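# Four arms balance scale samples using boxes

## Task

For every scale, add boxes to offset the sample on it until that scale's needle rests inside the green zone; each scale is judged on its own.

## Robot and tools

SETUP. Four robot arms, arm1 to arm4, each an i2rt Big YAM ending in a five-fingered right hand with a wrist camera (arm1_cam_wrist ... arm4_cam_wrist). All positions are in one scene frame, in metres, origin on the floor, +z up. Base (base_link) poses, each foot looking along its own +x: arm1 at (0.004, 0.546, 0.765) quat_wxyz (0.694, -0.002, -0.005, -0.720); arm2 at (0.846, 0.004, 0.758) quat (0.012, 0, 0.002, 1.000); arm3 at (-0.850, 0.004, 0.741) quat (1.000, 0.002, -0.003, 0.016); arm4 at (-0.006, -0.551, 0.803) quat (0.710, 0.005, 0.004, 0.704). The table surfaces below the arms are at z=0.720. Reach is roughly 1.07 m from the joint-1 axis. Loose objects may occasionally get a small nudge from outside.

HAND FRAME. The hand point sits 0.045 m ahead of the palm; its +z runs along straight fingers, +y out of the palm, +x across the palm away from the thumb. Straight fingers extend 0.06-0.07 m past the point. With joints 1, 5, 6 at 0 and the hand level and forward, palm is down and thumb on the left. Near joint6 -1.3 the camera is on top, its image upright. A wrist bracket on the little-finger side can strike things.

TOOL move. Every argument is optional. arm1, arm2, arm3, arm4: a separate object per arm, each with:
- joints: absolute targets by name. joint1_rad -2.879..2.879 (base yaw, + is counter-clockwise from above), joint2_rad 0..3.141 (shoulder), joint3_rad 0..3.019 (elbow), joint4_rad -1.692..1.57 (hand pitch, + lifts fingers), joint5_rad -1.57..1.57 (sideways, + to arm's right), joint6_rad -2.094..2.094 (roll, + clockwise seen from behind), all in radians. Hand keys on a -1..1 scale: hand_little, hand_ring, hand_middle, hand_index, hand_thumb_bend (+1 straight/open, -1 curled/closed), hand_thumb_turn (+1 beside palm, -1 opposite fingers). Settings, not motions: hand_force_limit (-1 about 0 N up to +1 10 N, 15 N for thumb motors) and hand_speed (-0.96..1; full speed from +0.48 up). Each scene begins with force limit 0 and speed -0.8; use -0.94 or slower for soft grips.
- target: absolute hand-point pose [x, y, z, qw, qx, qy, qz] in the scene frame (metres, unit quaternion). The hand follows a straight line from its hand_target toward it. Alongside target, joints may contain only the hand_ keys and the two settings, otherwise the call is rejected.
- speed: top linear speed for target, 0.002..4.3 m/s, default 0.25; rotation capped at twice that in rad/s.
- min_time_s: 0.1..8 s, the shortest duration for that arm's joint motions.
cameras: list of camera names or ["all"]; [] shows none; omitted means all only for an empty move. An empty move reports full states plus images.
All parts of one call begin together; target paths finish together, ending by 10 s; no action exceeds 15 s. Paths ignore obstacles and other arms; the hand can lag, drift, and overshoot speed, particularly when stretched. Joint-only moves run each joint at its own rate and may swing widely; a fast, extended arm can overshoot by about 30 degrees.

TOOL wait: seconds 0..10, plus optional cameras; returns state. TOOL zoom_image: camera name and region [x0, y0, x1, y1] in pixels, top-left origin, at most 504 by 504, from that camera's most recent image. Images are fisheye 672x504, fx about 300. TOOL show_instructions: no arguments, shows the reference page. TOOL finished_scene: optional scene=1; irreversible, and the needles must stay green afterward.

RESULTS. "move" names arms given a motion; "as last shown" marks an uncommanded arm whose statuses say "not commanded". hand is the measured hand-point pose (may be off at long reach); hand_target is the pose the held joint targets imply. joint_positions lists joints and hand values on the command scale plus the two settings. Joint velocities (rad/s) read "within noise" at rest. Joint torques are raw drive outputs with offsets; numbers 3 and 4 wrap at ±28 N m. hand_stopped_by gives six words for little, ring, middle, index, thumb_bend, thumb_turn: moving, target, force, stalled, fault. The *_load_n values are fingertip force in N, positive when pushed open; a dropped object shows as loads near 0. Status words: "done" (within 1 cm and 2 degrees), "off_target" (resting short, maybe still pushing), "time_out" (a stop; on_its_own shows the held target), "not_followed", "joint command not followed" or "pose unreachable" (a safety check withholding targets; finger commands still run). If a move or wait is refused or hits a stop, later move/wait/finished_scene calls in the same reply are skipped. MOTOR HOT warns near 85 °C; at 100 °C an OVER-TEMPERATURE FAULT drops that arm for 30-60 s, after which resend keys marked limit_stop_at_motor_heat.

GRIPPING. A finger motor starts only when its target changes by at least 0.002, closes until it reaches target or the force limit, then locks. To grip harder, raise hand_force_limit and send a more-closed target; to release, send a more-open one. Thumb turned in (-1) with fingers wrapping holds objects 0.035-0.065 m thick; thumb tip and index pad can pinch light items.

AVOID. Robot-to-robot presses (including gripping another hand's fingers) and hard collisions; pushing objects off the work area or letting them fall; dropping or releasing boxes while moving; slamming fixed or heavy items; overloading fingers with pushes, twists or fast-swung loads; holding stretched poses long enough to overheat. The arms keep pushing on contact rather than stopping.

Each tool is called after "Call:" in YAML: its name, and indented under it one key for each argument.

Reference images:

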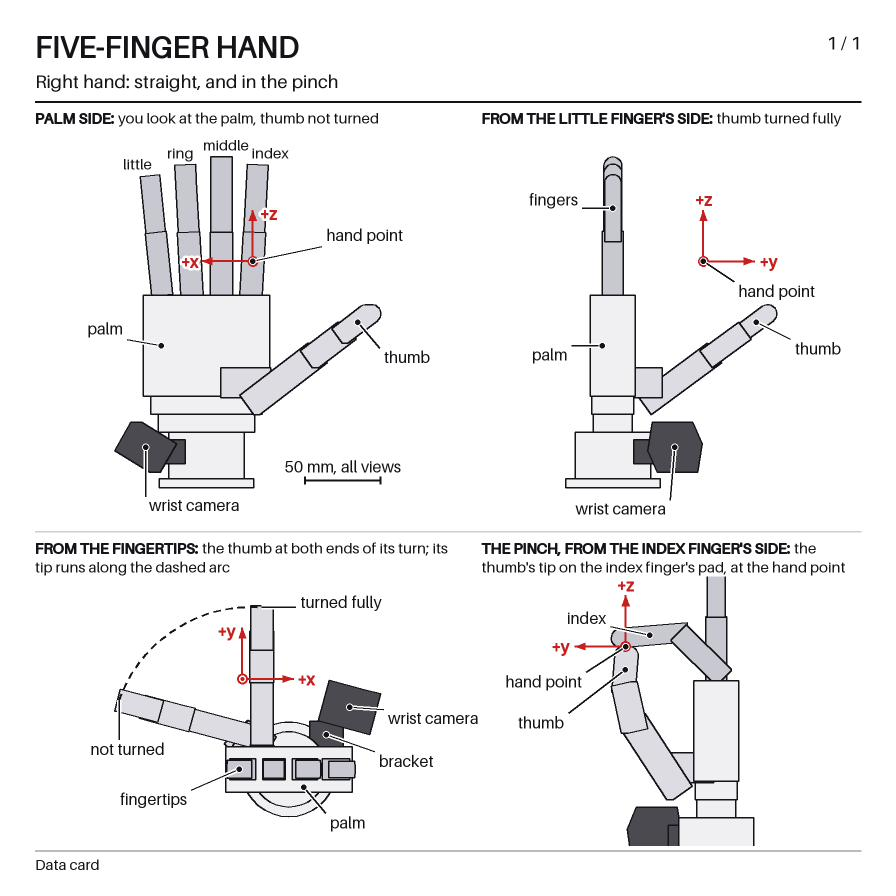

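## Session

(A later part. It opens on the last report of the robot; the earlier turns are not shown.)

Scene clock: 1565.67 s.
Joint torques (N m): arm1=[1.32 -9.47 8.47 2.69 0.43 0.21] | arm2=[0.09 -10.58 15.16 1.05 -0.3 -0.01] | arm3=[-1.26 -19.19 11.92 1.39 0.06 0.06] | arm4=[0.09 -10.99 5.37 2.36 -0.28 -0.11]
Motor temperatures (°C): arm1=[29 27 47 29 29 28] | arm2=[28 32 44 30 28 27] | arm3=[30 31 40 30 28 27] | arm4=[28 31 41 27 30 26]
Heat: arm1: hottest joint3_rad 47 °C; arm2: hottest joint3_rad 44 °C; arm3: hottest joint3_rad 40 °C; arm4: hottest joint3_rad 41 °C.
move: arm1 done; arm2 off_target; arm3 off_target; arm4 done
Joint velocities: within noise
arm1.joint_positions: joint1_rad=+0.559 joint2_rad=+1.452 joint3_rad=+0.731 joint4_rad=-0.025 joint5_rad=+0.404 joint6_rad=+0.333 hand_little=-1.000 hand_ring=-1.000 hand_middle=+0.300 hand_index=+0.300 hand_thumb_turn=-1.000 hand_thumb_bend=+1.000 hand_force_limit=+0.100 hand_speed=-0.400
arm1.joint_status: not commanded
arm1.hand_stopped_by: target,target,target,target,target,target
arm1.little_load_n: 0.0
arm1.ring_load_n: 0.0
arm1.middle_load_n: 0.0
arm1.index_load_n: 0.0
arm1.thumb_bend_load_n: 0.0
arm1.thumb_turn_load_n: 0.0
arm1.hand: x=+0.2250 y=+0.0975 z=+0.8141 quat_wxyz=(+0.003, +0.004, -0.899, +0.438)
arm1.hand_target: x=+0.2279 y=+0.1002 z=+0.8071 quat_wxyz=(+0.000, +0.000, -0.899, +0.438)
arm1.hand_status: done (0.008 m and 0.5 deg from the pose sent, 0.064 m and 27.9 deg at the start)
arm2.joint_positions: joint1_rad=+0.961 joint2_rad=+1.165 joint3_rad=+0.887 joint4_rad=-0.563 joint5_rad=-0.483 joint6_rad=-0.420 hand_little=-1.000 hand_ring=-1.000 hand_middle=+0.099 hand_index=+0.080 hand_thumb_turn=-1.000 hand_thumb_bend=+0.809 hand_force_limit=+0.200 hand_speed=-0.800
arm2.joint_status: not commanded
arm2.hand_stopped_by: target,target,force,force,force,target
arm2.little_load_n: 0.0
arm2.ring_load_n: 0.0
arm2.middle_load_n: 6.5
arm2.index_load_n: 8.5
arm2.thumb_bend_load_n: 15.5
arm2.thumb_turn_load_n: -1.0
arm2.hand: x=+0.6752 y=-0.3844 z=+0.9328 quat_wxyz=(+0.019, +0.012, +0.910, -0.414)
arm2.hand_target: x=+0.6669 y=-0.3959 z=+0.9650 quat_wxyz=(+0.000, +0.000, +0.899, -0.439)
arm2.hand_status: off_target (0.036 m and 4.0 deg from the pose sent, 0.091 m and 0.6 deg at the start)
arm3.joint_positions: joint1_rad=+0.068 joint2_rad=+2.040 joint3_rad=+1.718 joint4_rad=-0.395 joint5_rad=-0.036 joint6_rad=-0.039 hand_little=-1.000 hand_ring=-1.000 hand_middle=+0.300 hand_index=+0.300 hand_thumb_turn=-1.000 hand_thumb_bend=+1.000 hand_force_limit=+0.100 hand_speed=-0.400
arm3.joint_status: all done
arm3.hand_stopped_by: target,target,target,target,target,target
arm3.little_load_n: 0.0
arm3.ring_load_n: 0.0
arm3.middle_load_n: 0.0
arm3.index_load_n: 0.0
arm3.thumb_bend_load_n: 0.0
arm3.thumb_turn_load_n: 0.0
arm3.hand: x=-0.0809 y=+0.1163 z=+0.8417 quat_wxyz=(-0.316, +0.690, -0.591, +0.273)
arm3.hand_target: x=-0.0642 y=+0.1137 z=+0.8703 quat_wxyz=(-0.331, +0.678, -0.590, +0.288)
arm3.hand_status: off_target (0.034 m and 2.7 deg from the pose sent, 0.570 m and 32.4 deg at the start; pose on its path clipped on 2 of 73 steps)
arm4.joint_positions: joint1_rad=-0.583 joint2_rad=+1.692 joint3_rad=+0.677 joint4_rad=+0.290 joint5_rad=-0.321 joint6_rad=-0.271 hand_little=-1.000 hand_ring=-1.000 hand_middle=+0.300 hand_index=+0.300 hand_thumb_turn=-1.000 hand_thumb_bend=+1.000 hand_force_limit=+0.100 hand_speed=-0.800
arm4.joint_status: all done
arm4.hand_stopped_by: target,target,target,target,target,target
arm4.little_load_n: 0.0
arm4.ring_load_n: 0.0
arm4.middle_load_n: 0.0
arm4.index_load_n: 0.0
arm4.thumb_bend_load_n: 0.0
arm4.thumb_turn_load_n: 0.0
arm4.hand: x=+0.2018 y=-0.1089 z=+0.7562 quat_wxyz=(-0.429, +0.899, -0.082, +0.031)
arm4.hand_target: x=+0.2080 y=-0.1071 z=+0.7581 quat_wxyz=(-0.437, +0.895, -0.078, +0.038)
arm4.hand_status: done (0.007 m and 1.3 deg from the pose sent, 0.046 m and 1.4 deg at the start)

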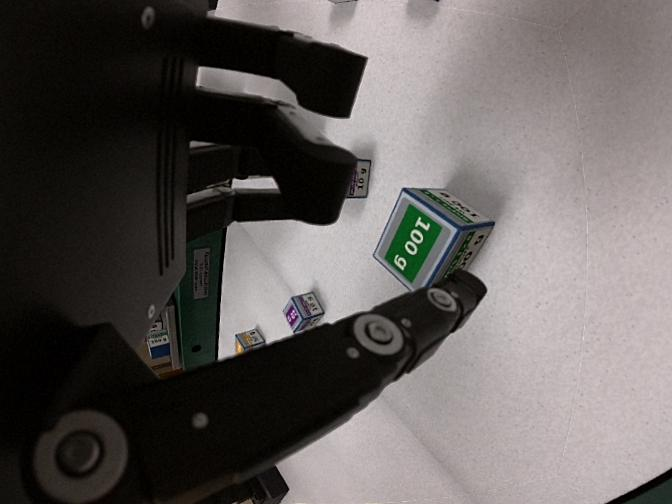

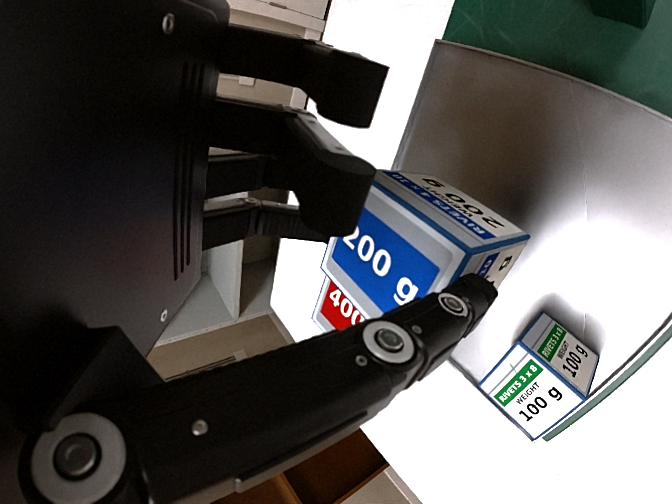

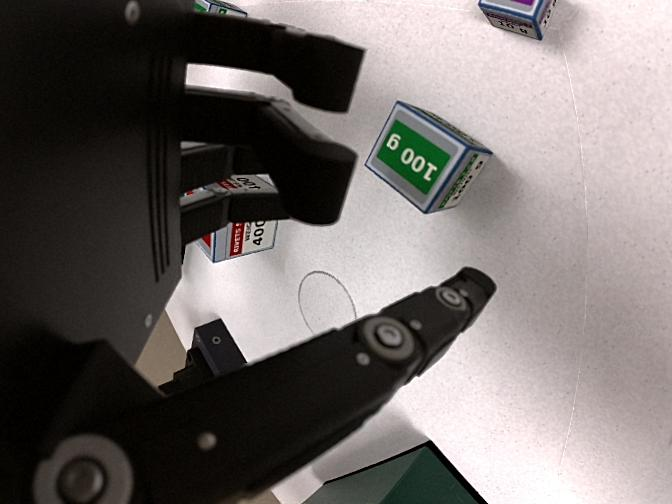

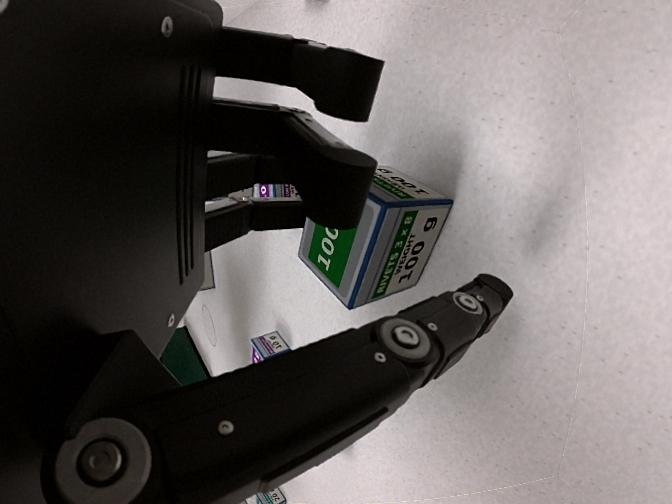

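Call:
move:
  arm1: {"target":[0.237,0.109,0.757,-0.0115,0.0235,0.8985,-0.4383],"speed":0.15,"joints":{"hand_speed":-0.8}}
  arm4: {"joints":{"hand_force_limit":0.0,"hand_speed":-0.8,"hand_thumb_bend":0.4,"hand_index":-0.1,"hand_middle":-0.1}}
  arm2: {"target":[0.65,-0.185,0.96,0.1678,-0.3439,-0.8303,0.405],"speed":0.3}
  arm3: {"target":[-0.058,0.0885,0.828,0.3018,-0.6187,0.6519,-0.318],"speed":0.2}
  cameras: ["arm1_cam_wrist","arm3_cam_wrist","arm4_cam_wrist"]

Scene clock: 1593.30 s.
Joint torques (N m): arm1=[1.26 -9.99 7.31 2.48 0.47 0.21] | arm2=[-0.21 -0.44 11.74 1.21 -0.25 0.28] | arm3=[-0.67 -19.08 7.57 2.73 0.11 0.08] | arm4=[0.09 -10.93 5.34 2.33 -0.28 -0.11]
Motor temperatures (°C): arm1=[29 27 45 29 29 28] | arm2=[28 32 47 30 28 27] | arm3=[30 34 43 29 28 27] | arm4=[28 32 39 27 30 26]
Heat: arm1: hottest joint3_rad 45 °C; arm2: hottest joint3_rad 47 °C; arm3: hottest joint3_rad 43 °C; arm4: hottest joint3_rad 39 °C.
move: arm1 done; arm2 done; arm3 off_target; arm4 off_target
Joint velocities: within noise
arm1.joint_positions: joint1_rad=+0.607 joint2_rad=+1.571 joint3_rad=+0.688 joint4_rad=+0.107 joint5_rad=+0.477 joint6_rad=+0.410 hand_little=-1.000 hand_ring=-1.000 hand_middle=+0.300 hand_index=+0.300 hand_thumb_turn=-1.000 hand_thumb_bend=+1.000 hand_force_limit=+0.100 hand_speed=-0.800
arm1.joint_status: all done
arm1.hand_stopped_by: target,target,target,target,target,target
arm1.little_load_n: 0.0
arm1.ring_load_n: 0.0
arm1.middle_load_n: 0.0
arm1.index_load_n: 0.0
arm1.thumb_bend_load_n: 0.0
arm1.thumb_turn_load_n: 0.0
arm1.hand: x=+0.2349 y=+0.1053 z=+0.7640 quat_wxyz=(+0.014, -0.020, -0.898, +0.439)
arm1.hand_target: x=+0.2369 y=+0.1091 z=+0.7572 quat_wxyz=(+0.011, -0.024, -0.899, +0.438)
arm1.hand_status: done (0.008 m and 0.5 deg from the pose sent, 0.060 m and 3.3 deg at the start)
arm2.joint_positions: joint1_rad=+0.601 joint2_rad=+0.513 joint3_rad=+0.605 joint4_rad=-0.786 joint5_rad=-0.162 joint6_rad=-0.156 hand_little=-1.000 hand_ring=-1.000 hand_middle=+0.099 hand_index=+0.080 hand_thumb_turn=-1.000 hand_thumb_bend=+0.809 hand_force_limit=+0.200 hand_speed=-0.800
arm2.joint_status: not commanded
arm2.hand_stopped_by: target,target,force,force,force,target
arm2.little_load_n: 0.0
arm2.ring_load_n: 0.0
arm2.middle_load_n: 6.5
arm2.index_load_n: 8.5
arm2.thumb_bend_load_n: 15.5
arm2.thumb_turn_load_n: -0.5
arm2.hand: x=+0.6510 y=-0.1837 z=+0.9520 quat_wxyz=(-0.168, +0.336, +0.838, -0.397)
arm2.hand_target: x=+0.6500 y=-0.1849 z=+0.9600 quat_wxyz=(-0.168, +0.344, +0.830, -0.405)
arm2.hand_status: done (0.008 m and 1.6 deg from the pose sent, 0.203 m and 44.9 deg at the start)
arm3.joint_positions: joint1_rad=+0.068 joint2_rad=+2.063 joint3_rad=+1.718 joint4_rad=-0.336 joint5_rad=+0.111 joint6_rad=+0.077 hand_little=-1.000 hand_ring=-1.000 hand_middle=+0.300 hand_index=+0.300 hand_thumb_turn=-1.000 hand_thumb_bend=+1.000 hand_force_limit=+0.100 hand_speed=-0.400
arm3.joint_status: not commanded
arm3.hand_stopped_by: target,target,target,target,target,target
arm3.little_load_n: 0.0
arm3.ring_load_n: 0.0
arm3.middle_load_n: 0.0
arm3.index_load_n: 0.0
arm3.thumb_bend_load_n: -0.5
arm3.thumb_turn_load_n: 0.0
arm3.hand: x=-0.0615 y=+0.0962 z=+0.8342 quat_wxyz=(-0.301, +0.626, -0.646, +0.315)
arm3.hand_target: x=-0.0582 y=+0.0884 z=+0.8281 quat_wxyz=(-0.302, +0.619, -0.652, +0.318)
arm3.hand_status: off_target (0.011 m and 1.1 deg from the pose sent, 0.039 m and 12.0 deg at the start)
arm4.joint_positions: joint1_rad=-0.583 joint2_rad=+1.692 joint3_rad=+0.677 joint4_rad=+0.290 joint5_rad=-0.321 joint6_rad=-0.271 hand_little=-1.000 hand_ring=-1.000 hand_middle=-0.098 hand_index=-0.100 hand_thumb_turn=-1.000 hand_thumb_bend=+0.785 hand_force_limit=+0.000 hand_speed=-0.800
arm4.joint_status: hand_thumb_bend off_target (ended at +0.785, target +0.400); the others done
arm4.hand_stopped_by: target,target,force,target,force,target
arm4.little_load_n: 0.0
arm4.ring_load_n: 0.0
arm4.middle_load_n: 5.5
arm4.index_load_n: 2.0
arm4.thumb_bend_load_n: 7.5
arm4.thumb_turn_load_n: -0.5
arm4.hand: x=+0.2018 y=-0.1088 z=+0.7563 quat_wxyz=(-0.429, +0.899, -0.082, +0.032)
arm4.hand_target: x=+0.2080 y=-0.1071 z=+0.7581 quat_wxyz=(-0.437, +0.895, -0.078, +0.038)
arm4.hand_status: not commanded

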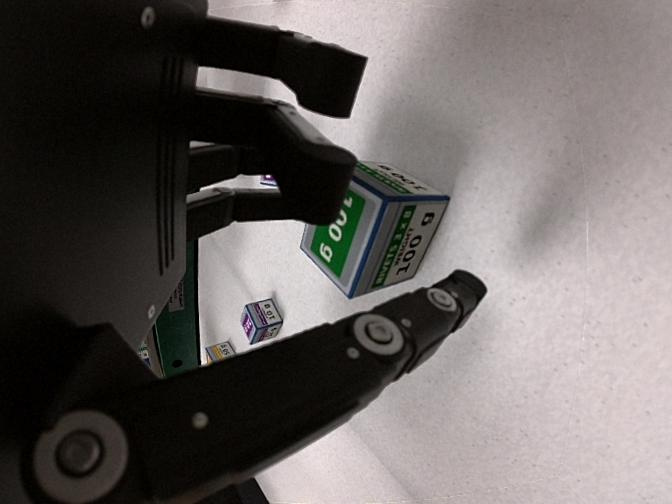

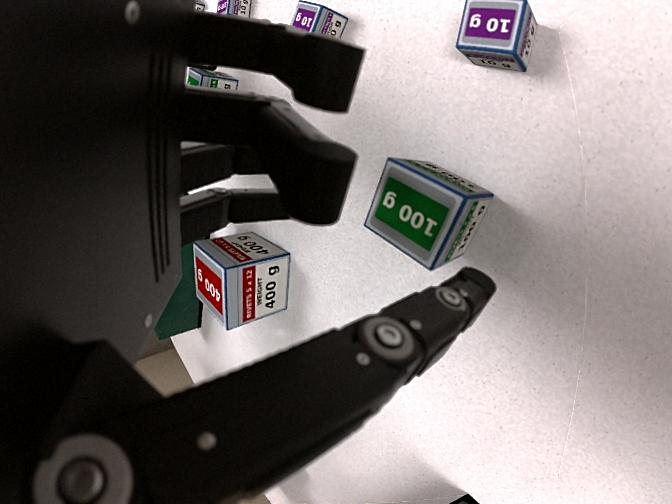

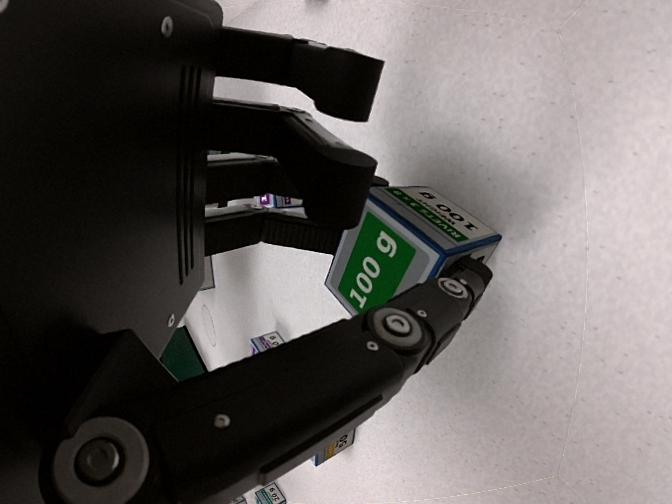

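Call:
move:
  arm1: {"joints":{"hand_force_limit":0.0,"hand_speed":-0.8,"hand_thumb_bend":0.4,"hand_index":-0.1,"hand_middle":-0.1}}
  arm4: {"target":[0.19,-0.115,0.87,0.4367,-0.8953,0.0783,-0.0382],"speed":0.25}
  arm2: {"target":[0.647,-0.185,0.773,0.1678,-0.3439,-0.8303,0.405],"speed":0.2}
  arm3: {"target":[-0.059,0.085,0.780,0.3018,-0.6187,0.6519,-0.318],"speed":0.15,"joints":{"hand_speed":-0.8}}
  cameras: ["arm3_cam_wrist","arm2_cam_wrist"]

Call:
move:
  arm1: {"target":[0.232,0.115,0.87,-0.0115,0.0235,0.8985,-0.4383],"speed":0.25}
  arm4: {"target":[-0.18,-0.32,0.98,0.3797,-0.7783,-0.4494,0.2192],"speed":0.4}
  arm2: {"target":[0.647,-0.185,0.767,0.1678,-0.3439,-0.8303,0.405],"speed":0.1}
  cameras: ["arm1_cam_wrist","arm4_cam_wrist"]

Scene clock: 1617.37 s.
Joint torques (N m): arm1=[1.14 -9.93 7.31 2.52 0.45 0.21] | arm2=[-0.38 0.79 9.65 1.7 0.11 0.12] | arm3=[-1.14 -19.19 7.01 2.47 0 0.06] | arm4=[1.55 -10.17 10.65 1.25 -0.1 0.09]
Motor temperatures (°C): arm1=[29 27 43 29 29 28] | arm2=[28 32 46 30 28 27] | arm3=[30 35 41 30 28 27] | arm4=[28 32 39 27 30 26]
Heat: arm1: hottest joint3_rad 43 °C; arm2: hottest joint3_rad 46 °C; arm3: hottest joint3_rad 41 °C; arm4: hottest joint3_rad 39 °C.
move: arm1 off_target; arm2 done; arm3 done; arm4 off_target
Joint velocities: within noise
arm1.joint_positions: joint1_rad=+0.607 joint2_rad=+1.572 joint3_rad=+0.688 joint4_rad=+0.107 joint5_rad=+0.478 joint6_rad=+0.410 hand_little=-1.000 hand_ring=-1.000 hand_middle=-0.098 hand_index=-0.100 hand_thumb_turn=-1.000 hand_thumb_bend=+0.769 hand_force_limit=+0.000 hand_speed=-0.800
arm1.joint_status: hand_thumb_bend off_target (ended at +0.769, target +0.400); the others done
arm1.hand_stopped_by: target,target,force,target,force,target
arm1.little_load_n: 0.0
arm1.ring_load_n: 0.0
arm1.middle_load_n: 5.0
arm1.index_load_n: 1.5
arm1.thumb_bend_load_n: 7.5
arm1.thumb_turn_load_n: 0.0
arm1.hand: x=+0.2348 y=+0.1053 z=+0.7639 quat_wxyz=(+0.014, -0.021, -0.898, +0.439)
arm1.hand_target: x=+0.2369 y=+0.1091 z=+0.7572 quat_wxyz=(+0.012, -0.024, -0.899, +0.438)
arm1.hand_status: not commanded
arm2.joint_positions: joint1_rad=+0.580 joint2_rad=+0.700 joint3_rad=+0.160 joint4_rad=-0.133 joint5_rad=-0.180 joint6_rad=-0.152 hand_little=-1.000 hand_ring=-1.000 hand_middle=+0.099 hand_index=+0.080 hand_thumb_turn=-1.000 hand_thumb_bend=+0.809 hand_force_limit=+0.200 hand_speed=-0.800
arm2.joint_status: not commanded
arm2.hand_stopped_by: target,target,force,force,force,target
arm2.little_load_n: 0.0
arm2.ring_load_n: 0.0
arm2.middle_load_n: 7.0
arm2.index_load_n: 8.0
arm2.thumb_bend_load_n: 15.0
arm2.thumb_turn_load_n: -1.5
arm2.hand: x=+0.6475 y=-0.1842 z=+0.7754 quat_wxyz=(-0.170, +0.340, +0.831, -0.407)
arm2.hand_target: x=+0.6472 y=-0.1849 z=+0.7730 quat_wxyz=(-0.168, +0.344, +0.830, -0.405)
arm2.hand_status: done (0.003 m and 0.6 deg from the pose sent, 0.179 m and 1.6 deg at the start)
arm3.joint_positions: joint1_rad=+0.063 joint2_rad=+2.113 joint3_rad=+1.662 joint4_rad=-0.232 joint5_rad=+0.111 joint6_rad=+0.077 hand_little=-1.000 hand_ring=-1.000 hand_middle=+0.300 hand_index=+0.300 hand_thumb_turn=-1.000 hand_thumb_bend=+1.000 hand_force_limit=+0.100 hand_speed=-0.800
arm3.joint_status: all done
arm3.hand_stopped_by: target,target,target,target,target,target
arm3.little_load_n: 0.5
arm3.ring_load_n: 0.5
arm3.middle_load_n: 0.0
arm3.index_load_n: 0.0
arm3.thumb_bend_load_n: 0.0
arm3.thumb_turn_load_n: 0.0
arm3.hand: x=-0.0621 y=+0.0927 z=+0.7842 quat_wxyz=(-0.299, +0.625, -0.648, +0.315)
arm3.hand_target: x=-0.0592 y=+0.0850 z=+0.7799 quat_wxyz=(-0.302, +0.619, -0.652, +0.318)
arm3.hand_status: done (0.009 m and 1.0 deg from the pose sent, 0.055 m and 1.1 deg at the start)
arm4.joint_positions: joint1_rad=-0.569 joint2_rad=+1.388 joint3_rad=+0.677 joint4_rad=-0.046 joint5_rad=-0.303 joint6_rad=-0.271 hand_little=-1.000 hand_ring=-1.000 hand_middle=-0.098 hand_index=-0.100 hand_thumb_turn=-1.000 hand_thumb_bend=+0.785 hand_force_limit=+0.000 hand_speed=-0.800
arm4.joint_status: not commanded
arm4.hand_stopped_by: target,target,force,target,force,target
arm4.little_load_n: 0.0
arm4.ring_load_n: 0.0
arm4.middle_load_n: 5.5
arm4.index_load_n: 1.5
arm4.thumb_bend_load_n: 7.5
arm4.thumb_turn_load_n: -0.5
arm4.hand: x=+0.1809 y=-0.1355 z=+0.8437 quat_wxyz=(-0.414, +0.906, -0.082, +0.029)
arm4.hand_target: x=+0.1894 y=-0.1161 z=+0.8704 quat_wxyz=(-0.437, +0.895, -0.078, +0.038)
arm4.hand_status: off_target (0.035 m and 3.1 deg from the pose sent, 0.115 m and 1.3 deg at the start)
pictures: arm2_cam_wrist, arm3_cam_wrist

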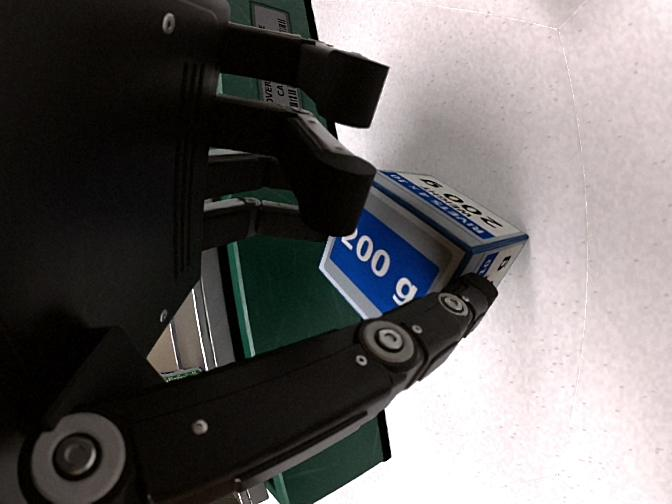

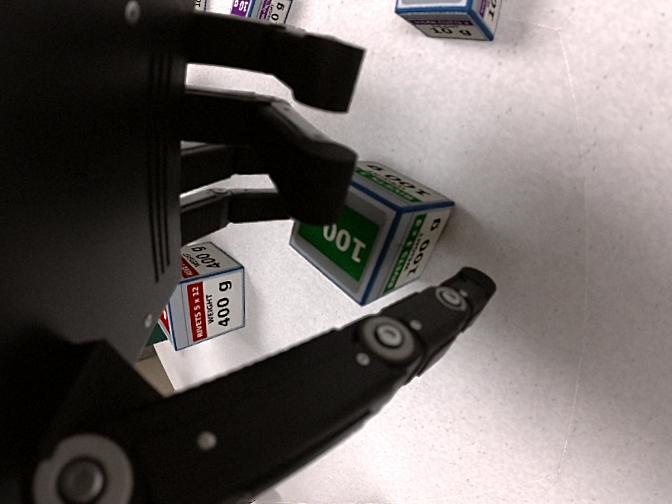

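Scene clock: 1619.73 s.
Joint torques (N m): arm1=[0.91 -9.58 15.3 1.02 0.34 0.18] | arm2=[0.26 0.67 8.65 1.73 0.08 0.11] | arm3=[-0.62 -18.9 7.31 2.84 -0.02 0.02] | arm4=[1.08 -2.14 13.05 1.22 -0.29 0.09]
Motor temperatures (°C): arm1=[29 27 43 29 29 28] | arm2=[28 32 46 30 28 27] | arm3=[30 35 41 30 28 27] | arm4=[28 32 39 27 30 26]
Heat: arm1: hottest joint3_rad 43 °C; arm2: hottest joint3_rad 46 °C; arm3: hottest joint3_rad 41 °C; arm4: hottest joint3_rad 39 °C.
move: arm1 off_target; arm2 done; arm4 off_target
Joint velocities: within noise
arm1.joint_positions: joint1_rad=+0.607 joint2_rad=+1.327 joint3_rad=+0.728 joint4_rad=-0.235 joint5_rad=+0.478 joint6_rad=+0.410 hand_little=-1.000 hand_ring=-1.000 hand_middle=-0.098 hand_index=-0.100 hand_thumb_turn=-1.000 hand_thumb_bend=+0.769 hand_force_limit=+0.000 hand_speed=-0.800
arm1.joint_status: not commanded
arm1.hand_stopped_by: target,target,force,target,force,target
arm1.little_load_n: 0.0
arm1.ring_load_n: 0.0
arm1.middle_load_n: 5.0
arm1.index_load_n: 1.5
arm1.thumb_bend_load_n: 6.5
arm1.thumb_turn_load_n: 0.0
arm1.hand: x=+0.2164 y=+0.1342 z=+0.8398 quat_wxyz=(+0.029, -0.014, -0.908, +0.417)
arm1.hand_target: x=+0.2311 y=+0.1165 z=+0.8705 quat_wxyz=(+0.011, -0.023, -0.898, +0.438)
arm1.hand_status: off_target (0.039 m and 3.5 deg from the pose sent, 0.107 m and 0.5 deg at the start)
arm2.joint_positions: joint1_rad=+0.580 joint2_rad=+0.721 joint3_rad=+0.160 joint4_rad=-0.099 joint5_rad=-0.180 joint6_rad=-0.151 hand_little=-1.000 hand_ring=-1.000 hand_middle=+0.099 hand_index=+0.080 hand_thumb_turn=-1.000 hand_thumb_bend=+0.809 hand_force_limit=+0.200 hand_speed=-0.800
arm2.joint_status: not commanded
arm2.hand_stopped_by: target,target,force,force,force,target
arm2.little_load_n: 0.0
arm2.ring_load_n: 0.0
arm2.middle_load_n: 7.0
arm2.index_load_n: 7.5
arm2.thumb_bend_load_n: 15.5
arm2.thumb_turn_load_n: -1.5
arm2.hand: x=+0.6435 y=-0.1869 z=+0.7758 quat_wxyz=(-0.173, +0.339, +0.828, -0.412)
arm2.hand_target: x=+0.6474 y=-0.1846 z=+0.7675 quat_wxyz=(-0.168, +0.344, +0.830, -0.405)
arm2.hand_status: done (0.010 m and 1.2 deg from the pose sent, 0.008 m and 0.6 deg at the start)
arm3: as last shown
arm3.little_load_n: 0.0
arm3.ring_load_n: 0.0
arm3.thumb_turn_load_n: 0.5
arm4.joint_positions: joint1_rad=+0.310 joint2_rad=+0.706 joint3_rad=+0.569 joint4_rad=-0.744 joint5_rad=-0.556 joint6_rad=-0.536 hand_little=-1.000 hand_ring=-1.000 hand_middle=-0.098 hand_index=-0.100 hand_thumb_turn=-1.000 hand_thumb_bend=+0.785 hand_force_limit=+0.000 hand_speed=-0.800
arm4.joint_status: not commanded
arm4.hand_stopped_by: target,target,force,target,force,target
arm4.little_load_n: 0.0
arm4.ring_load_n: 0.0
arm4.middle_load_n: 5.5
arm4.index_load_n: 1.5
arm4.thumb_bend_load_n: 7.5
arm4.thumb_turn_load_n: -0.5
arm4.hand: x=-0.1745 y=-0.3342 z=+0.9517 quat_wxyz=(-0.357, +0.787, +0.451, -0.223)
arm4.hand_target: x=-0.1796 y=-0.3209 z=+0.9797 quat_wxyz=(-0.380, +0.778, +0.449, -0.219)
arm4.hand_status: off_target (0.032 m and 2.9 deg from the pose sent, 0.428 m and 70.0 deg at the start)

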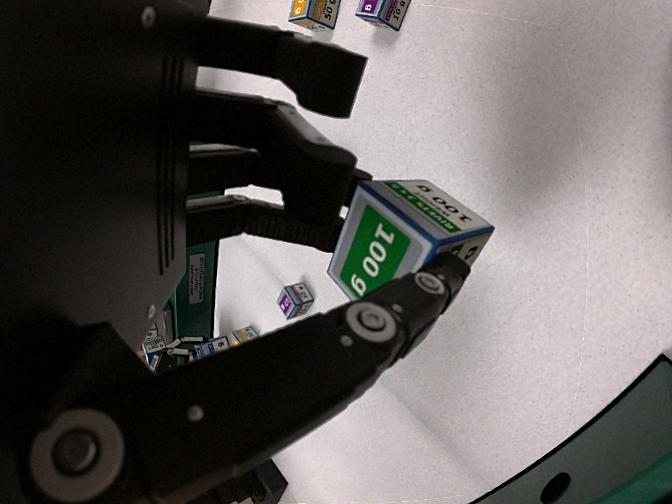

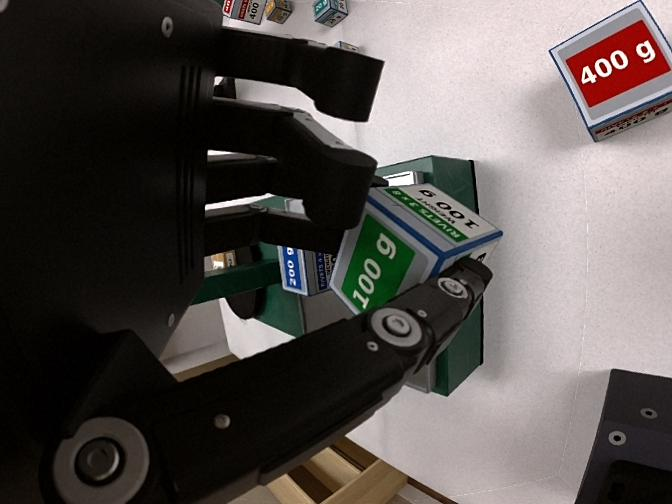

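Call:
move:
  arm1: {"target":[0.19,0.32,0.98,0.2192,-0.4494,0.7783,-0.3797],"speed":0.4}
  arm4: {"target":[-0.275,-0.443,0.945,0.31,-0.6355,-0.6355,0.31],"speed":0.3}
  arm2: {"joints":{"hand_speed":-0.4,"hand_thumb_bend":1.0,"hand_index":0.5,"hand_middle":0.5}}
  arm3: {"joints":{"hand_force_limit":0.0,"hand_speed":-0.8,"hand_thumb_bend":0.4,"hand_index":-0.1,"hand_middle":-0.1}}
  cameras: ["arm3_cam_wrist","arm4_cam_wrist"]

Call:
move:
  arm1: {"target":[0.278,0.443,0.945,0.31,-0.6355,0.6355,-0.31],"speed":0.3}
  arm4: {"target":[-0.273,-0.442,0.849,0.31,-0.6355,-0.6355,0.31],"speed":0.15}
  arm2: {"target":[0.645,-0.185,0.90,0.1678,-0.3439,-0.8303,0.405],"speed":0.25}
  arm3: {"target":[-0.065,0.09,0.90,0.3018,-0.6187,0.6519,-0.318],"speed":0.25}
  cameras: ["arm1_cam_wrist","arm3_cam_wrist","arm4_cam_wrist"]

Scene clock: 1633.20 s.
Joint torques (N m): arm1=[0.26 -1.85 17.46 0.95 -0.55 -0.05] | arm2=[-0.03 -0.67 9.47 1.66 0.04 0.11] | arm3=[-1.03 -19.9 7.24 2.66 0.01 0.11] | arm4=[1.08 -1.96 9.17 2.26 -0.25 0.1]
Motor temperatures (°C): arm1=[29 27 44 29 29 28] | arm2=[28 32 44 30 28 27] | arm3=[30 35 40 30 28 27] | arm4=[28 31 40 27 30 26]
Heat: arm1: hottest joint3_rad 44 °C; arm2: hottest joint3_rad 44 °C; arm3: hottest joint3_rad 40 °C; arm4: hottest joint3_rad 40 °C.
move: arm1 off_target; arm2 done; arm3 off_target; arm4 done
Joint velocities: within noise
arm1.joint_positions: joint1_rad=+0.396 joint2_rad=+0.703 joint3_rad=+0.652 joint4_rad=-0.808 joint5_rad=-0.525 joint6_rad=-0.464 hand_little=-1.000 hand_ring=-1.000 hand_middle=-0.098 hand_index=-0.100 hand_thumb_turn=-1.000 hand_thumb_bend=+0.769 hand_force_limit=+0.000 hand_speed=-0.800
arm1.joint_status: not commanded
arm1.hand_stopped_by: target,target,force,target,force,target
arm1.little_load_n: 0.0
arm1.ring_load_n: 0.0
arm1.middle_load_n: 5.5
arm1.index_load_n: 1.0
arm1.thumb_bend_load_n: 7.0
arm1.thumb_turn_load_n: 0.0
arm1.hand: x=+0.1877 y=+0.3334 z=+0.9485 quat_wxyz=(-0.224, +0.445, -0.791, +0.354)
arm1.hand_target: x=+0.1899 y=+0.3210 z=+0.9793 quat_wxyz=(-0.219, +0.449, -0.778, +0.380)
arm1.hand_status: off_target (0.034 m and 3.4 deg from the pose sent, 0.234 m and 62.9 deg at the start)
arm2.joint_positions: joint1_rad=+0.580 joint2_rad=+0.732 joint3_rad=+0.148 joint4_rad=-0.099 joint5_rad=-0.179 joint6_rad=-0.151 hand_little=-1.000 hand_ring=-1.000 hand_middle=+0.500 hand_index=+0.500 hand_thumb_turn=-1.000 hand_thumb_bend=+1.000 hand_force_limit=+0.200 hand_speed=-0.400
arm2.joint_status: all done
arm2.hand_stopped_by: target,target,target,target,target,target
arm2.little_load_n: 0.0
arm2.ring_load_n: 0.0
arm2.middle_load_n: 0.0
arm2.index_load_n: 0.0
arm2.thumb_bend_load_n: 0.0
arm2.thumb_turn_load_n: 0.0
arm2.hand: x=+0.6485 y=-0.1836 z=+0.7675 quat_wxyz=(-0.168, +0.342, +0.832, -0.403)
arm2.hand_target: x=+0.6473 y=-0.1846 z=+0.7676 quat_wxyz=(-0.168, +0.344, +0.830, -0.405)
arm2.hand_status: not commanded
arm3.joint_positions: joint1_rad=+0.063 joint2_rad=+2.113 joint3_rad=+1.662 joint4_rad=-0.232 joint5_rad=+0.111 joint6_rad=+0.077 hand_little=-1.000 hand_ring=-1.000 hand_middle=-0.049 hand_index=-0.084 hand_thumb_turn=-1.000 hand_thumb_bend=+0.815 hand_force_limit=+0.000 hand_speed=-0.800
arm3.joint_status: hand_middle off_target (ended at -0.049, target -0.100); hand_thumb_bend off_target (ended at +0.815, target +0.400); the others done
arm3.hand_stopped_by: target,target,force,force,force,target
arm3.little_load_n: 0.0
arm3.ring_load_n: 0.0
arm3.middle_load_n: 4.0
arm3.index_load_n: 5.5
arm3.thumb_bend_load_n: 8.5
arm3.thumb_turn_load_n: -2.5
arm3.hand: x=-0.0621 y=+0.0927 z=+0.7842 quat_wxyz=(-0.299, +0.625, -0.648, +0.315)
arm3.hand_target: x=-0.0592 y=+0.0851 z=+0.7800 quat_wxyz=(-0.302, +0.619, -0.652, +0.318)
arm3.hand_status: not commanded
arm4.joint_positions: joint1_rad=+0.851 joint2_rad=+0.723 joint3_rad=+0.529 joint4_rad=-0.655 joint5_rad=-0.546 joint6_rad=-0.516 hand_little=-1.000 hand_ring=-1.000 hand_middle=-0.098 hand_index=-0.100 hand_thumb_turn=-1.000 hand_thumb_bend=+0.785 hand_force_limit=+0.000 hand_speed=-0.800
arm4.joint_status: not commanded
arm4.hand_stopped_by: target,target,force,target,force,target
arm4.little_load_n: 0.0
arm4.ring_load_n: 0.0
arm4.middle_load_n: 5.5
arm4.index_load_n: 1.5
arm4.thumb_bend_load_n: 7.5
arm4.thumb_turn_load_n: -0.5
arm4.hand: x=-0.2683 y=-0.4464 z=+0.9385 quat_wxyz=(-0.299, +0.639, +0.639, -0.307)
arm4.hand_target: x=-0.2747 y=-0.4432 z=+0.9451 quat_wxyz=(-0.310, +0.635, +0.636, -0.310)
arm4.hand_status: done (0.010 m and 1.4 deg from the pose sent, 0.148 m and 29.7 deg at the start)

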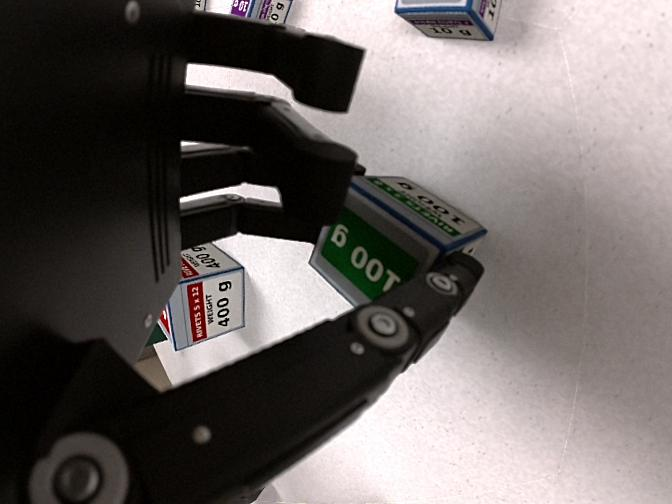

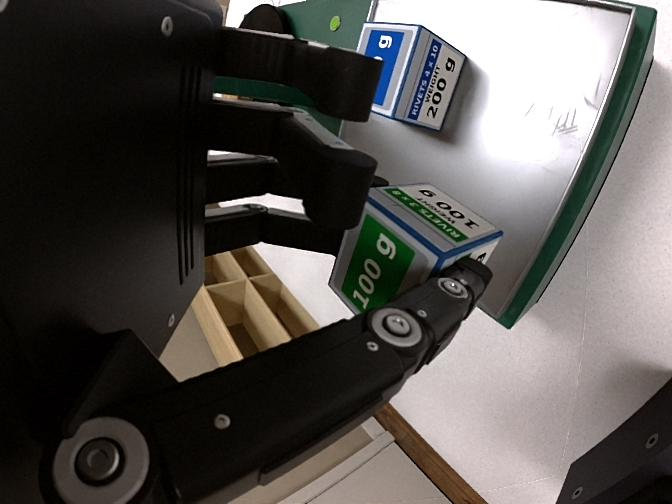

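Scene clock: 1634.90 s.
Joint torques (N m): arm1=[0.85 -1.79 11 2.59 -0.19 0.11] | arm2=[-1.2 -0.97 14.27 1.07 -0.23 0.07] | arm3=[-0.38 -20.37 12.11 1.5 0.13 0.09] | arm4=[0.15 -1.79 7.2 2.04 -0.22 0.01]
Motor temperatures (°C): arm1=[29 27 45 29 29 28] | arm2=[28 31 44 30 28 27] | arm3=[30 35 40 30 28 27] | arm4=[28 31 40 27 30 26]
Heat: arm1: hottest joint3_rad 45 °C; arm2: hottest joint3_rad 44 °C; arm3: hottest joint3_rad 40 °C; arm4: hottest joint3_rad 40 °C.
move: arm1 done; arm2 off_target; arm3 off_target; arm4 done
Joint velocities: within noise
arm1.joint_positions: joint1_rad=+0.896 joint2_rad=+0.703 joint3_rad=+0.637 joint4_rad=-0.754 joint5_rad=-0.545 joint6_rad=-0.487 hand_little=-1.000 hand_ring=-1.000 hand_middle=-0.098 hand_index=-0.100 hand_thumb_turn=-1.000 hand_thumb_bend=+0.769 hand_force_limit=+0.000 hand_speed=-0.800
arm1.joint_status: not commanded
arm1.hand_stopped_by: target,target,force,target,force,target
arm1.little_load_n: 0.0
arm1.ring_load_n: 0.0
arm1.middle_load_n: 5.5
arm1.index_load_n: 1.0
arm1.thumb_bend_load_n: 7.0
arm1.thumb_turn_load_n: 0.0
arm1.hand: x=+0.2750 y=+0.4446 z=+0.9472 quat_wxyz=(-0.310, +0.636, -0.637, +0.305)
arm1.hand_target: x=+0.2779 y=+0.4431 z=+0.9451 quat_wxyz=(-0.310, +0.636, -0.636, +0.310)
arm1.hand_status: done (0.004 m and 0.6 deg from the pose sent, 0.142 m and 30.4 deg at the start)
arm2.joint_positions: joint1_rad=+0.583 joint2_rad=+0.524 joint3_rad=+0.423 joint4_rad=-0.616 joint5_rad=-0.177 joint6_rad=-0.151 hand_little=-1.000 hand_ring=-1.000 hand_middle=+0.500 hand_index=+0.500 hand_thumb_turn=-1.000 hand_thumb_bend=+1.000 hand_force_limit=+0.200 hand_speed=-0.400
arm2.joint_status: not commanded
arm2.hand_stopped_by: target,target,target,target,target,target
arm2.little_load_n: 0.0
arm2.ring_load_n: 0.0
arm2.middle_load_n: 0.0
arm2.index_load_n: 0.0
arm2.thumb_bend_load_n: 0.0
arm2.thumb_turn_load_n: 0.0
arm2.hand: x=+0.6518 y=-0.1814 z=+0.8788 quat_wxyz=(-0.159, +0.345, +0.838, -0.391)
arm2.hand_target: x=+0.6451 y=-0.1850 z=+0.8997 quat_wxyz=(-0.168, +0.344, +0.830, -0.405)
arm2.hand_status: off_target (0.023 m and 2.1 deg from the pose sent, 0.133 m and 0.4 deg at the start)
arm3.joint_positions: joint1_rad=+0.063 joint2_rad=+2.008 joint3_rad=+1.724 joint4_rad=-0.456 joint5_rad=+0.113 joint6_rad=+0.077 hand_little=-1.000 hand_ring=-1.000 hand_middle=-0.049 hand_index=-0.084 hand_thumb_turn=-1.000 hand_thumb_bend=+0.815 hand_force_limit=+0.000 hand_speed=-0.800
arm3.joint_status: not commanded
arm3.hand_stopped_by: target,target,force,force,force,target
arm3.little_load_n: 0.0
arm3.ring_load_n: 0.0
arm3.middle_load_n: 3.5
arm3.index_load_n: 6.0
arm3.thumb_bend_load_n: 8.5
arm3.thumb_turn_load_n: -2.0
arm3.hand: x=-0.0839 y=+0.0900 z=+0.8590 quat_wxyz=(-0.278, +0.634, -0.656, +0.300)
arm3.hand_target: x=-0.0673 y=+0.0899 z=+0.9005 quat_wxyz=(-0.302, +0.619, -0.652, +0.318)
arm3.hand_status: off_target (0.045 m and 3.9 deg from the pose sent, 0.116 m and 1.0 deg at the start)
arm4.joint_positions: joint1_rad=+0.849 joint2_rad=+0.862 joint3_rad=+0.333 joint4_rad=-0.294 joint5_rad=-0.554 joint6_rad=-0.516 hand_little=-1.000 hand_ring=-1.000 hand_middle=-0.098 hand_index=-0.100 hand_thumb_turn=-1.000 hand_thumb_bend=+0.785 hand_force_limit=+0.000 hand_speed=-0.800
arm4.joint_status: not commanded
arm4.hand_stopped_by: target,target,force,target,force,target
arm4.little_load_n: 0.0
arm4.ring_load_n: 0.0
arm4.middle_load_n: 5.0
arm4.index_load_n: 1.0
arm4.thumb_bend_load_n: 7.0
arm4.thumb_turn_load_n: -0.5
arm4.hand: x=-0.2731 y=-0.4443 z=+0.8529 quat_wxyz=(-0.310, +0.632, +0.638, -0.311)
arm4.hand_target: x=-0.2728 y=-0.4422 z=+0.8491 quat_wxyz=(-0.310, +0.635, +0.636, -0.310)
arm4.hand_status: done (0.005 m and 0.5 deg from the pose sent, 0.090 m and 1.4 deg at the start)

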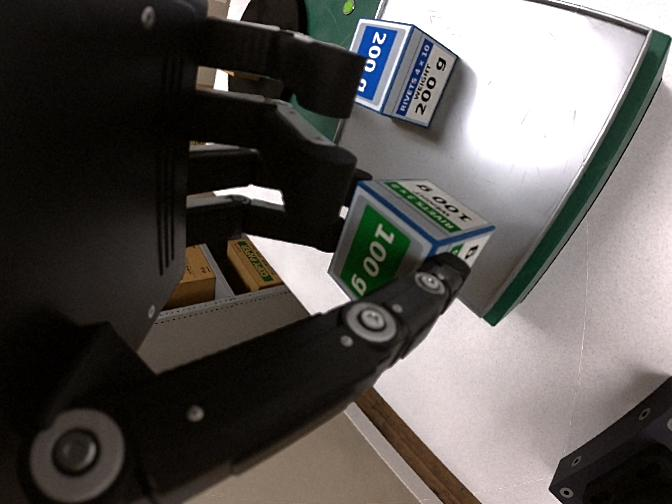

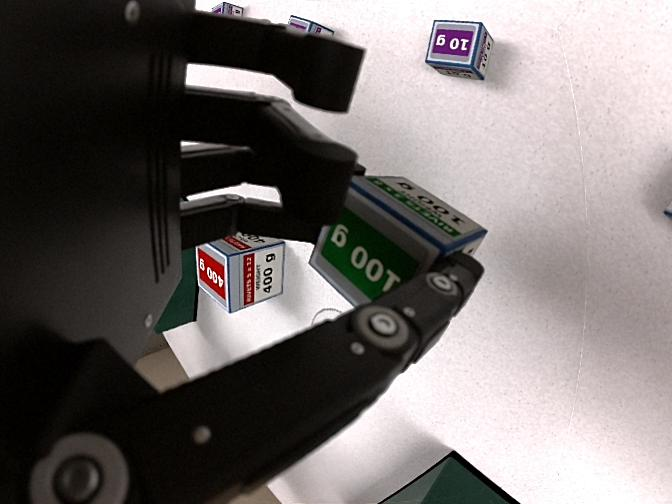

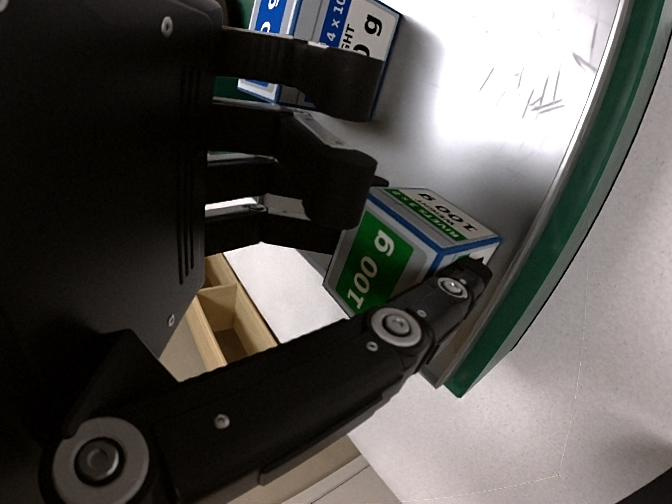

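Call:
move:
  arm1: {"target":[0.278,0.443,0.856,0.31,-0.6355,0.6355,-0.31],"speed":0.15}
  arm4: {"target":[-0.273,-0.442,0.843,0.31,-0.6355,-0.6355,0.31],"speed":0.1}
  arm2: {"joints":{"joint1_rad":1.15,"joint2_rad":0.594,"joint3_rad":1.421,"joint4_rad":-1.139,"joint5_rad":0.038,"joint6_rad":-1.383,"hand_speed":0.3,"hand_ring":1.0,"hand_little":1.0},"min_time_s":1.5}
  arm3: {"target":[-0.66,0.18,0.985,0.405,-0.8303,0.3439,-0.1678],"speed":0.4}
  cameras: ["arm2_cam_wrist"]

Scene clock: 1648.97 s.
Joint torques (N m): arm1=[1.03 -1.61 10.03 2.58 -0.16 0.13] | arm2=[-0.09 3.08 10.11 1.31 0.19 -0.15] | arm3=[0.26 1.03 8.79 1.61 0 0.07] | arm4=[0.21 -1.55 6.72 1.91 -0.17 0.01]
Motor temperatures (°C): arm1=[29 27 45 29 29 28] | arm2=[28 31 45 30 28 27] | arm3=[29 35 42 30 28 27] | arm4=[28 31 39 27 30 26]
Heat: arm1: hottest joint3_rad 45 °C; arm2: hottest joint3_rad 45 °C; arm3: hottest joint3_rad 42 °C; arm4: hottest joint3_rad 39 °C.
move: arm1 done; arm2 done; arm3 done; arm4 done
Joint velocities: within noise
arm1.joint_positions: joint1_rad=+0.896 joint2_rad=+0.771 joint3_rad=+0.432 joint4_rad=-0.465 joint5_rad=-0.545 joint6_rad=-0.487 hand_little=-1.000 hand_ring=-1.000 hand_middle=-0.098 hand_index=-0.100 hand_thumb_turn=-1.000 hand_thumb_bend=+0.769 hand_force_limit=+0.000 hand_speed=-0.800
arm1.joint_status: not commanded
arm1.hand_stopped_by: target,target,force,target,force,target
arm1.little_load_n: 0.0
arm1.ring_load_n: 0.0
arm1.middle_load_n: 5.0
arm1.index_load_n: 1.0
arm1.thumb_bend_load_n: 7.5
arm1.thumb_turn_load_n: 0.0
arm1.hand: x=+0.2776 y=+0.4416 z=+0.8629 quat_wxyz=(-0.310, +0.636, -0.634, +0.312)
arm1.hand_target: x=+0.2777 y=+0.4431 z=+0.8563 quat_wxyz=(-0.310, +0.636, -0.635, +0.310)
arm1.hand_status: done (0.007 m and 0.3 deg from the pose sent, 0.091 m and 0.6 deg at the start)
arm2.joint_positions: joint1_rad=+1.144 joint2_rad=+0.586 joint3_rad=+1.400 joint4_rad=-1.132 joint5_rad=+0.035 joint6_rad=-1.366 hand_little=+1.000 hand_ring=+1.000 hand_middle=+0.500 hand_index=+0.500 hand_thumb_turn=-1.000 hand_thumb_bend=+1.000 hand_force_limit=+0.200 hand_speed=+0.300
arm2.joint_status: all done
arm2.hand_stopped_by: target,target,target,target,target,target
arm2.little_load_n: 0.0
arm2.ring_load_n: 0.0
arm2.middle_load_n: 0.0
arm2.index_load_n: 0.0
arm2.thumb_bend_load_n: 0.0
arm2.thumb_turn_load_n: 0.5
arm2.hand: x=+0.6851 y=-0.1891 z=+1.3090 quat_wxyz=(-0.472, -0.348, +0.730, -0.351)
arm2.hand_target: x=+0.6854 y=-0.1889 z=+1.3170 quat_wxyz=(-0.476, -0.355, +0.725, -0.349)
arm2.hand_status: not commanded
arm3.joint_positions: joint1_rad=+0.466 joint2_rad=+0.496 joint3_rad=+0.719 joint4_rad=-0.908 joint5_rad=-0.219 joint6_rad=-0.184 hand_little=-1.000 hand_ring=-1.000 hand_middle=-0.049 hand_index=-0.084 hand_thumb_turn=-1.000 hand_thumb_bend=+0.815 hand_force_limit=+0.000 hand_speed=-0.800
arm3.joint_status: not commanded
arm3.hand_stopped_by: target,target,force,force,force,target
arm3.little_load_n: 0.0
arm3.ring_load_n: 0.0
arm3.middle_load_n: 4.0
arm3.index_load_n: 6.0
arm3.thumb_bend_load_n: 9.0
arm3.thumb_turn_load_n: -2.5
arm3.hand: x=-0.6580 y=+0.1777 z=+0.9836 quat_wxyz=(-0.405, +0.830, -0.343, +0.173)
arm3.hand_target: x=-0.6600 y=+0.1800 z=+0.9850 quat_wxyz=(-0.405, +0.830, -0.344, +0.168)
arm3.hand_status: done (0.003 m and 0.6 deg from the pose sent, 0.597 m and 47.5 deg at the start)
arm4.joint_positions: joint1_rad=+0.849 joint2_rad=+0.872 joint3_rad=+0.328 joint4_rad=-0.264 joint5_rad=-0.556 joint6_rad=-0.516 hand_little=-1.000 hand_ring=-1.000 hand_middle=-0.098 hand_index=-0.100 hand_thumb_turn=-1.000 hand_thumb_bend=+0.785 hand_force_limit=+0.000 hand_speed=-0.800
arm4.joint_status: not commanded
arm4.hand_stopped_by: target,target,force,target,force,target
arm4.little_load_n: 0.0
arm4.ring_load_n: 0.0
arm4.middle_load_n: 5.0
arm4.index_load_n: 0.5
arm4.thumb_bend_load_n: 7.0
arm4.thumb_turn_load_n: -0.5
arm4.hand: x=-0.2762 y=-0.4419 z=+0.8521 quat_wxyz=(-0.317, +0.628, +0.638, -0.312)
arm4.hand_target: x=-0.2727 y=-0.4423 z=+0.8434 quat_wxyz=(-0.310, +0.635, +0.636, -0.310)
arm4.hand_status: done (0.010 m and 1.2 deg from the pose sent, 0.010 m and 0.5 deg at the start)

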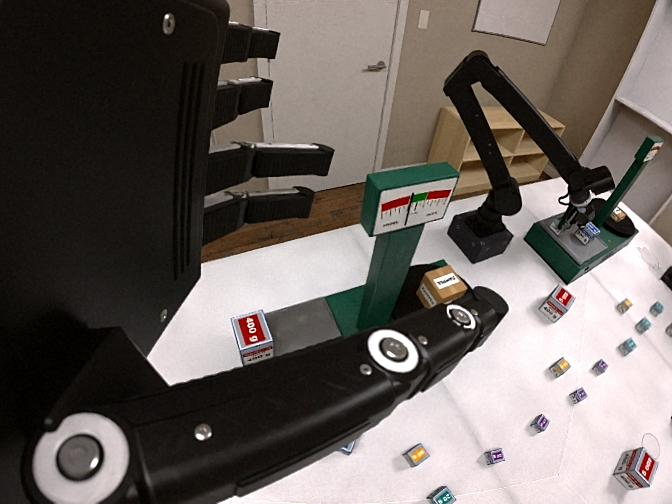

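Call:
zoom_image:
  camera: "arm2_cam_wrist"
  region: [360, 160, 470, 240]

Call:
zoom_image:
  camera: "arm2_cam_wrist"
  region: [625, 130, 672, 175]

Scaled by 4.582 from the camera's image (finer frame: 960x720).

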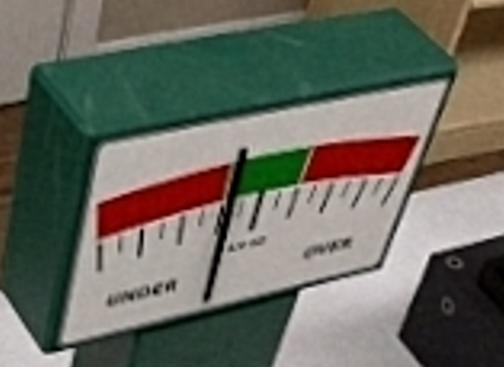

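Scaled by 10.723 from the camera's image (finer frame: 960x720).

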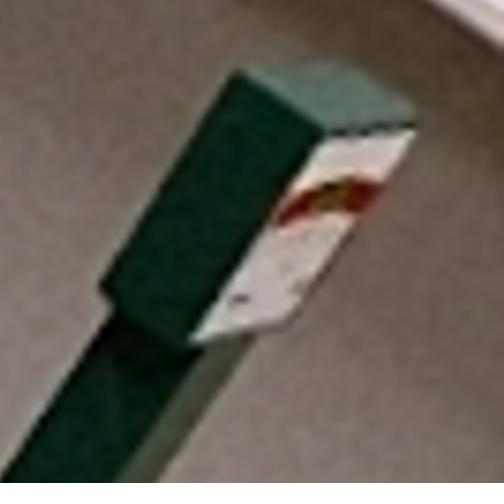

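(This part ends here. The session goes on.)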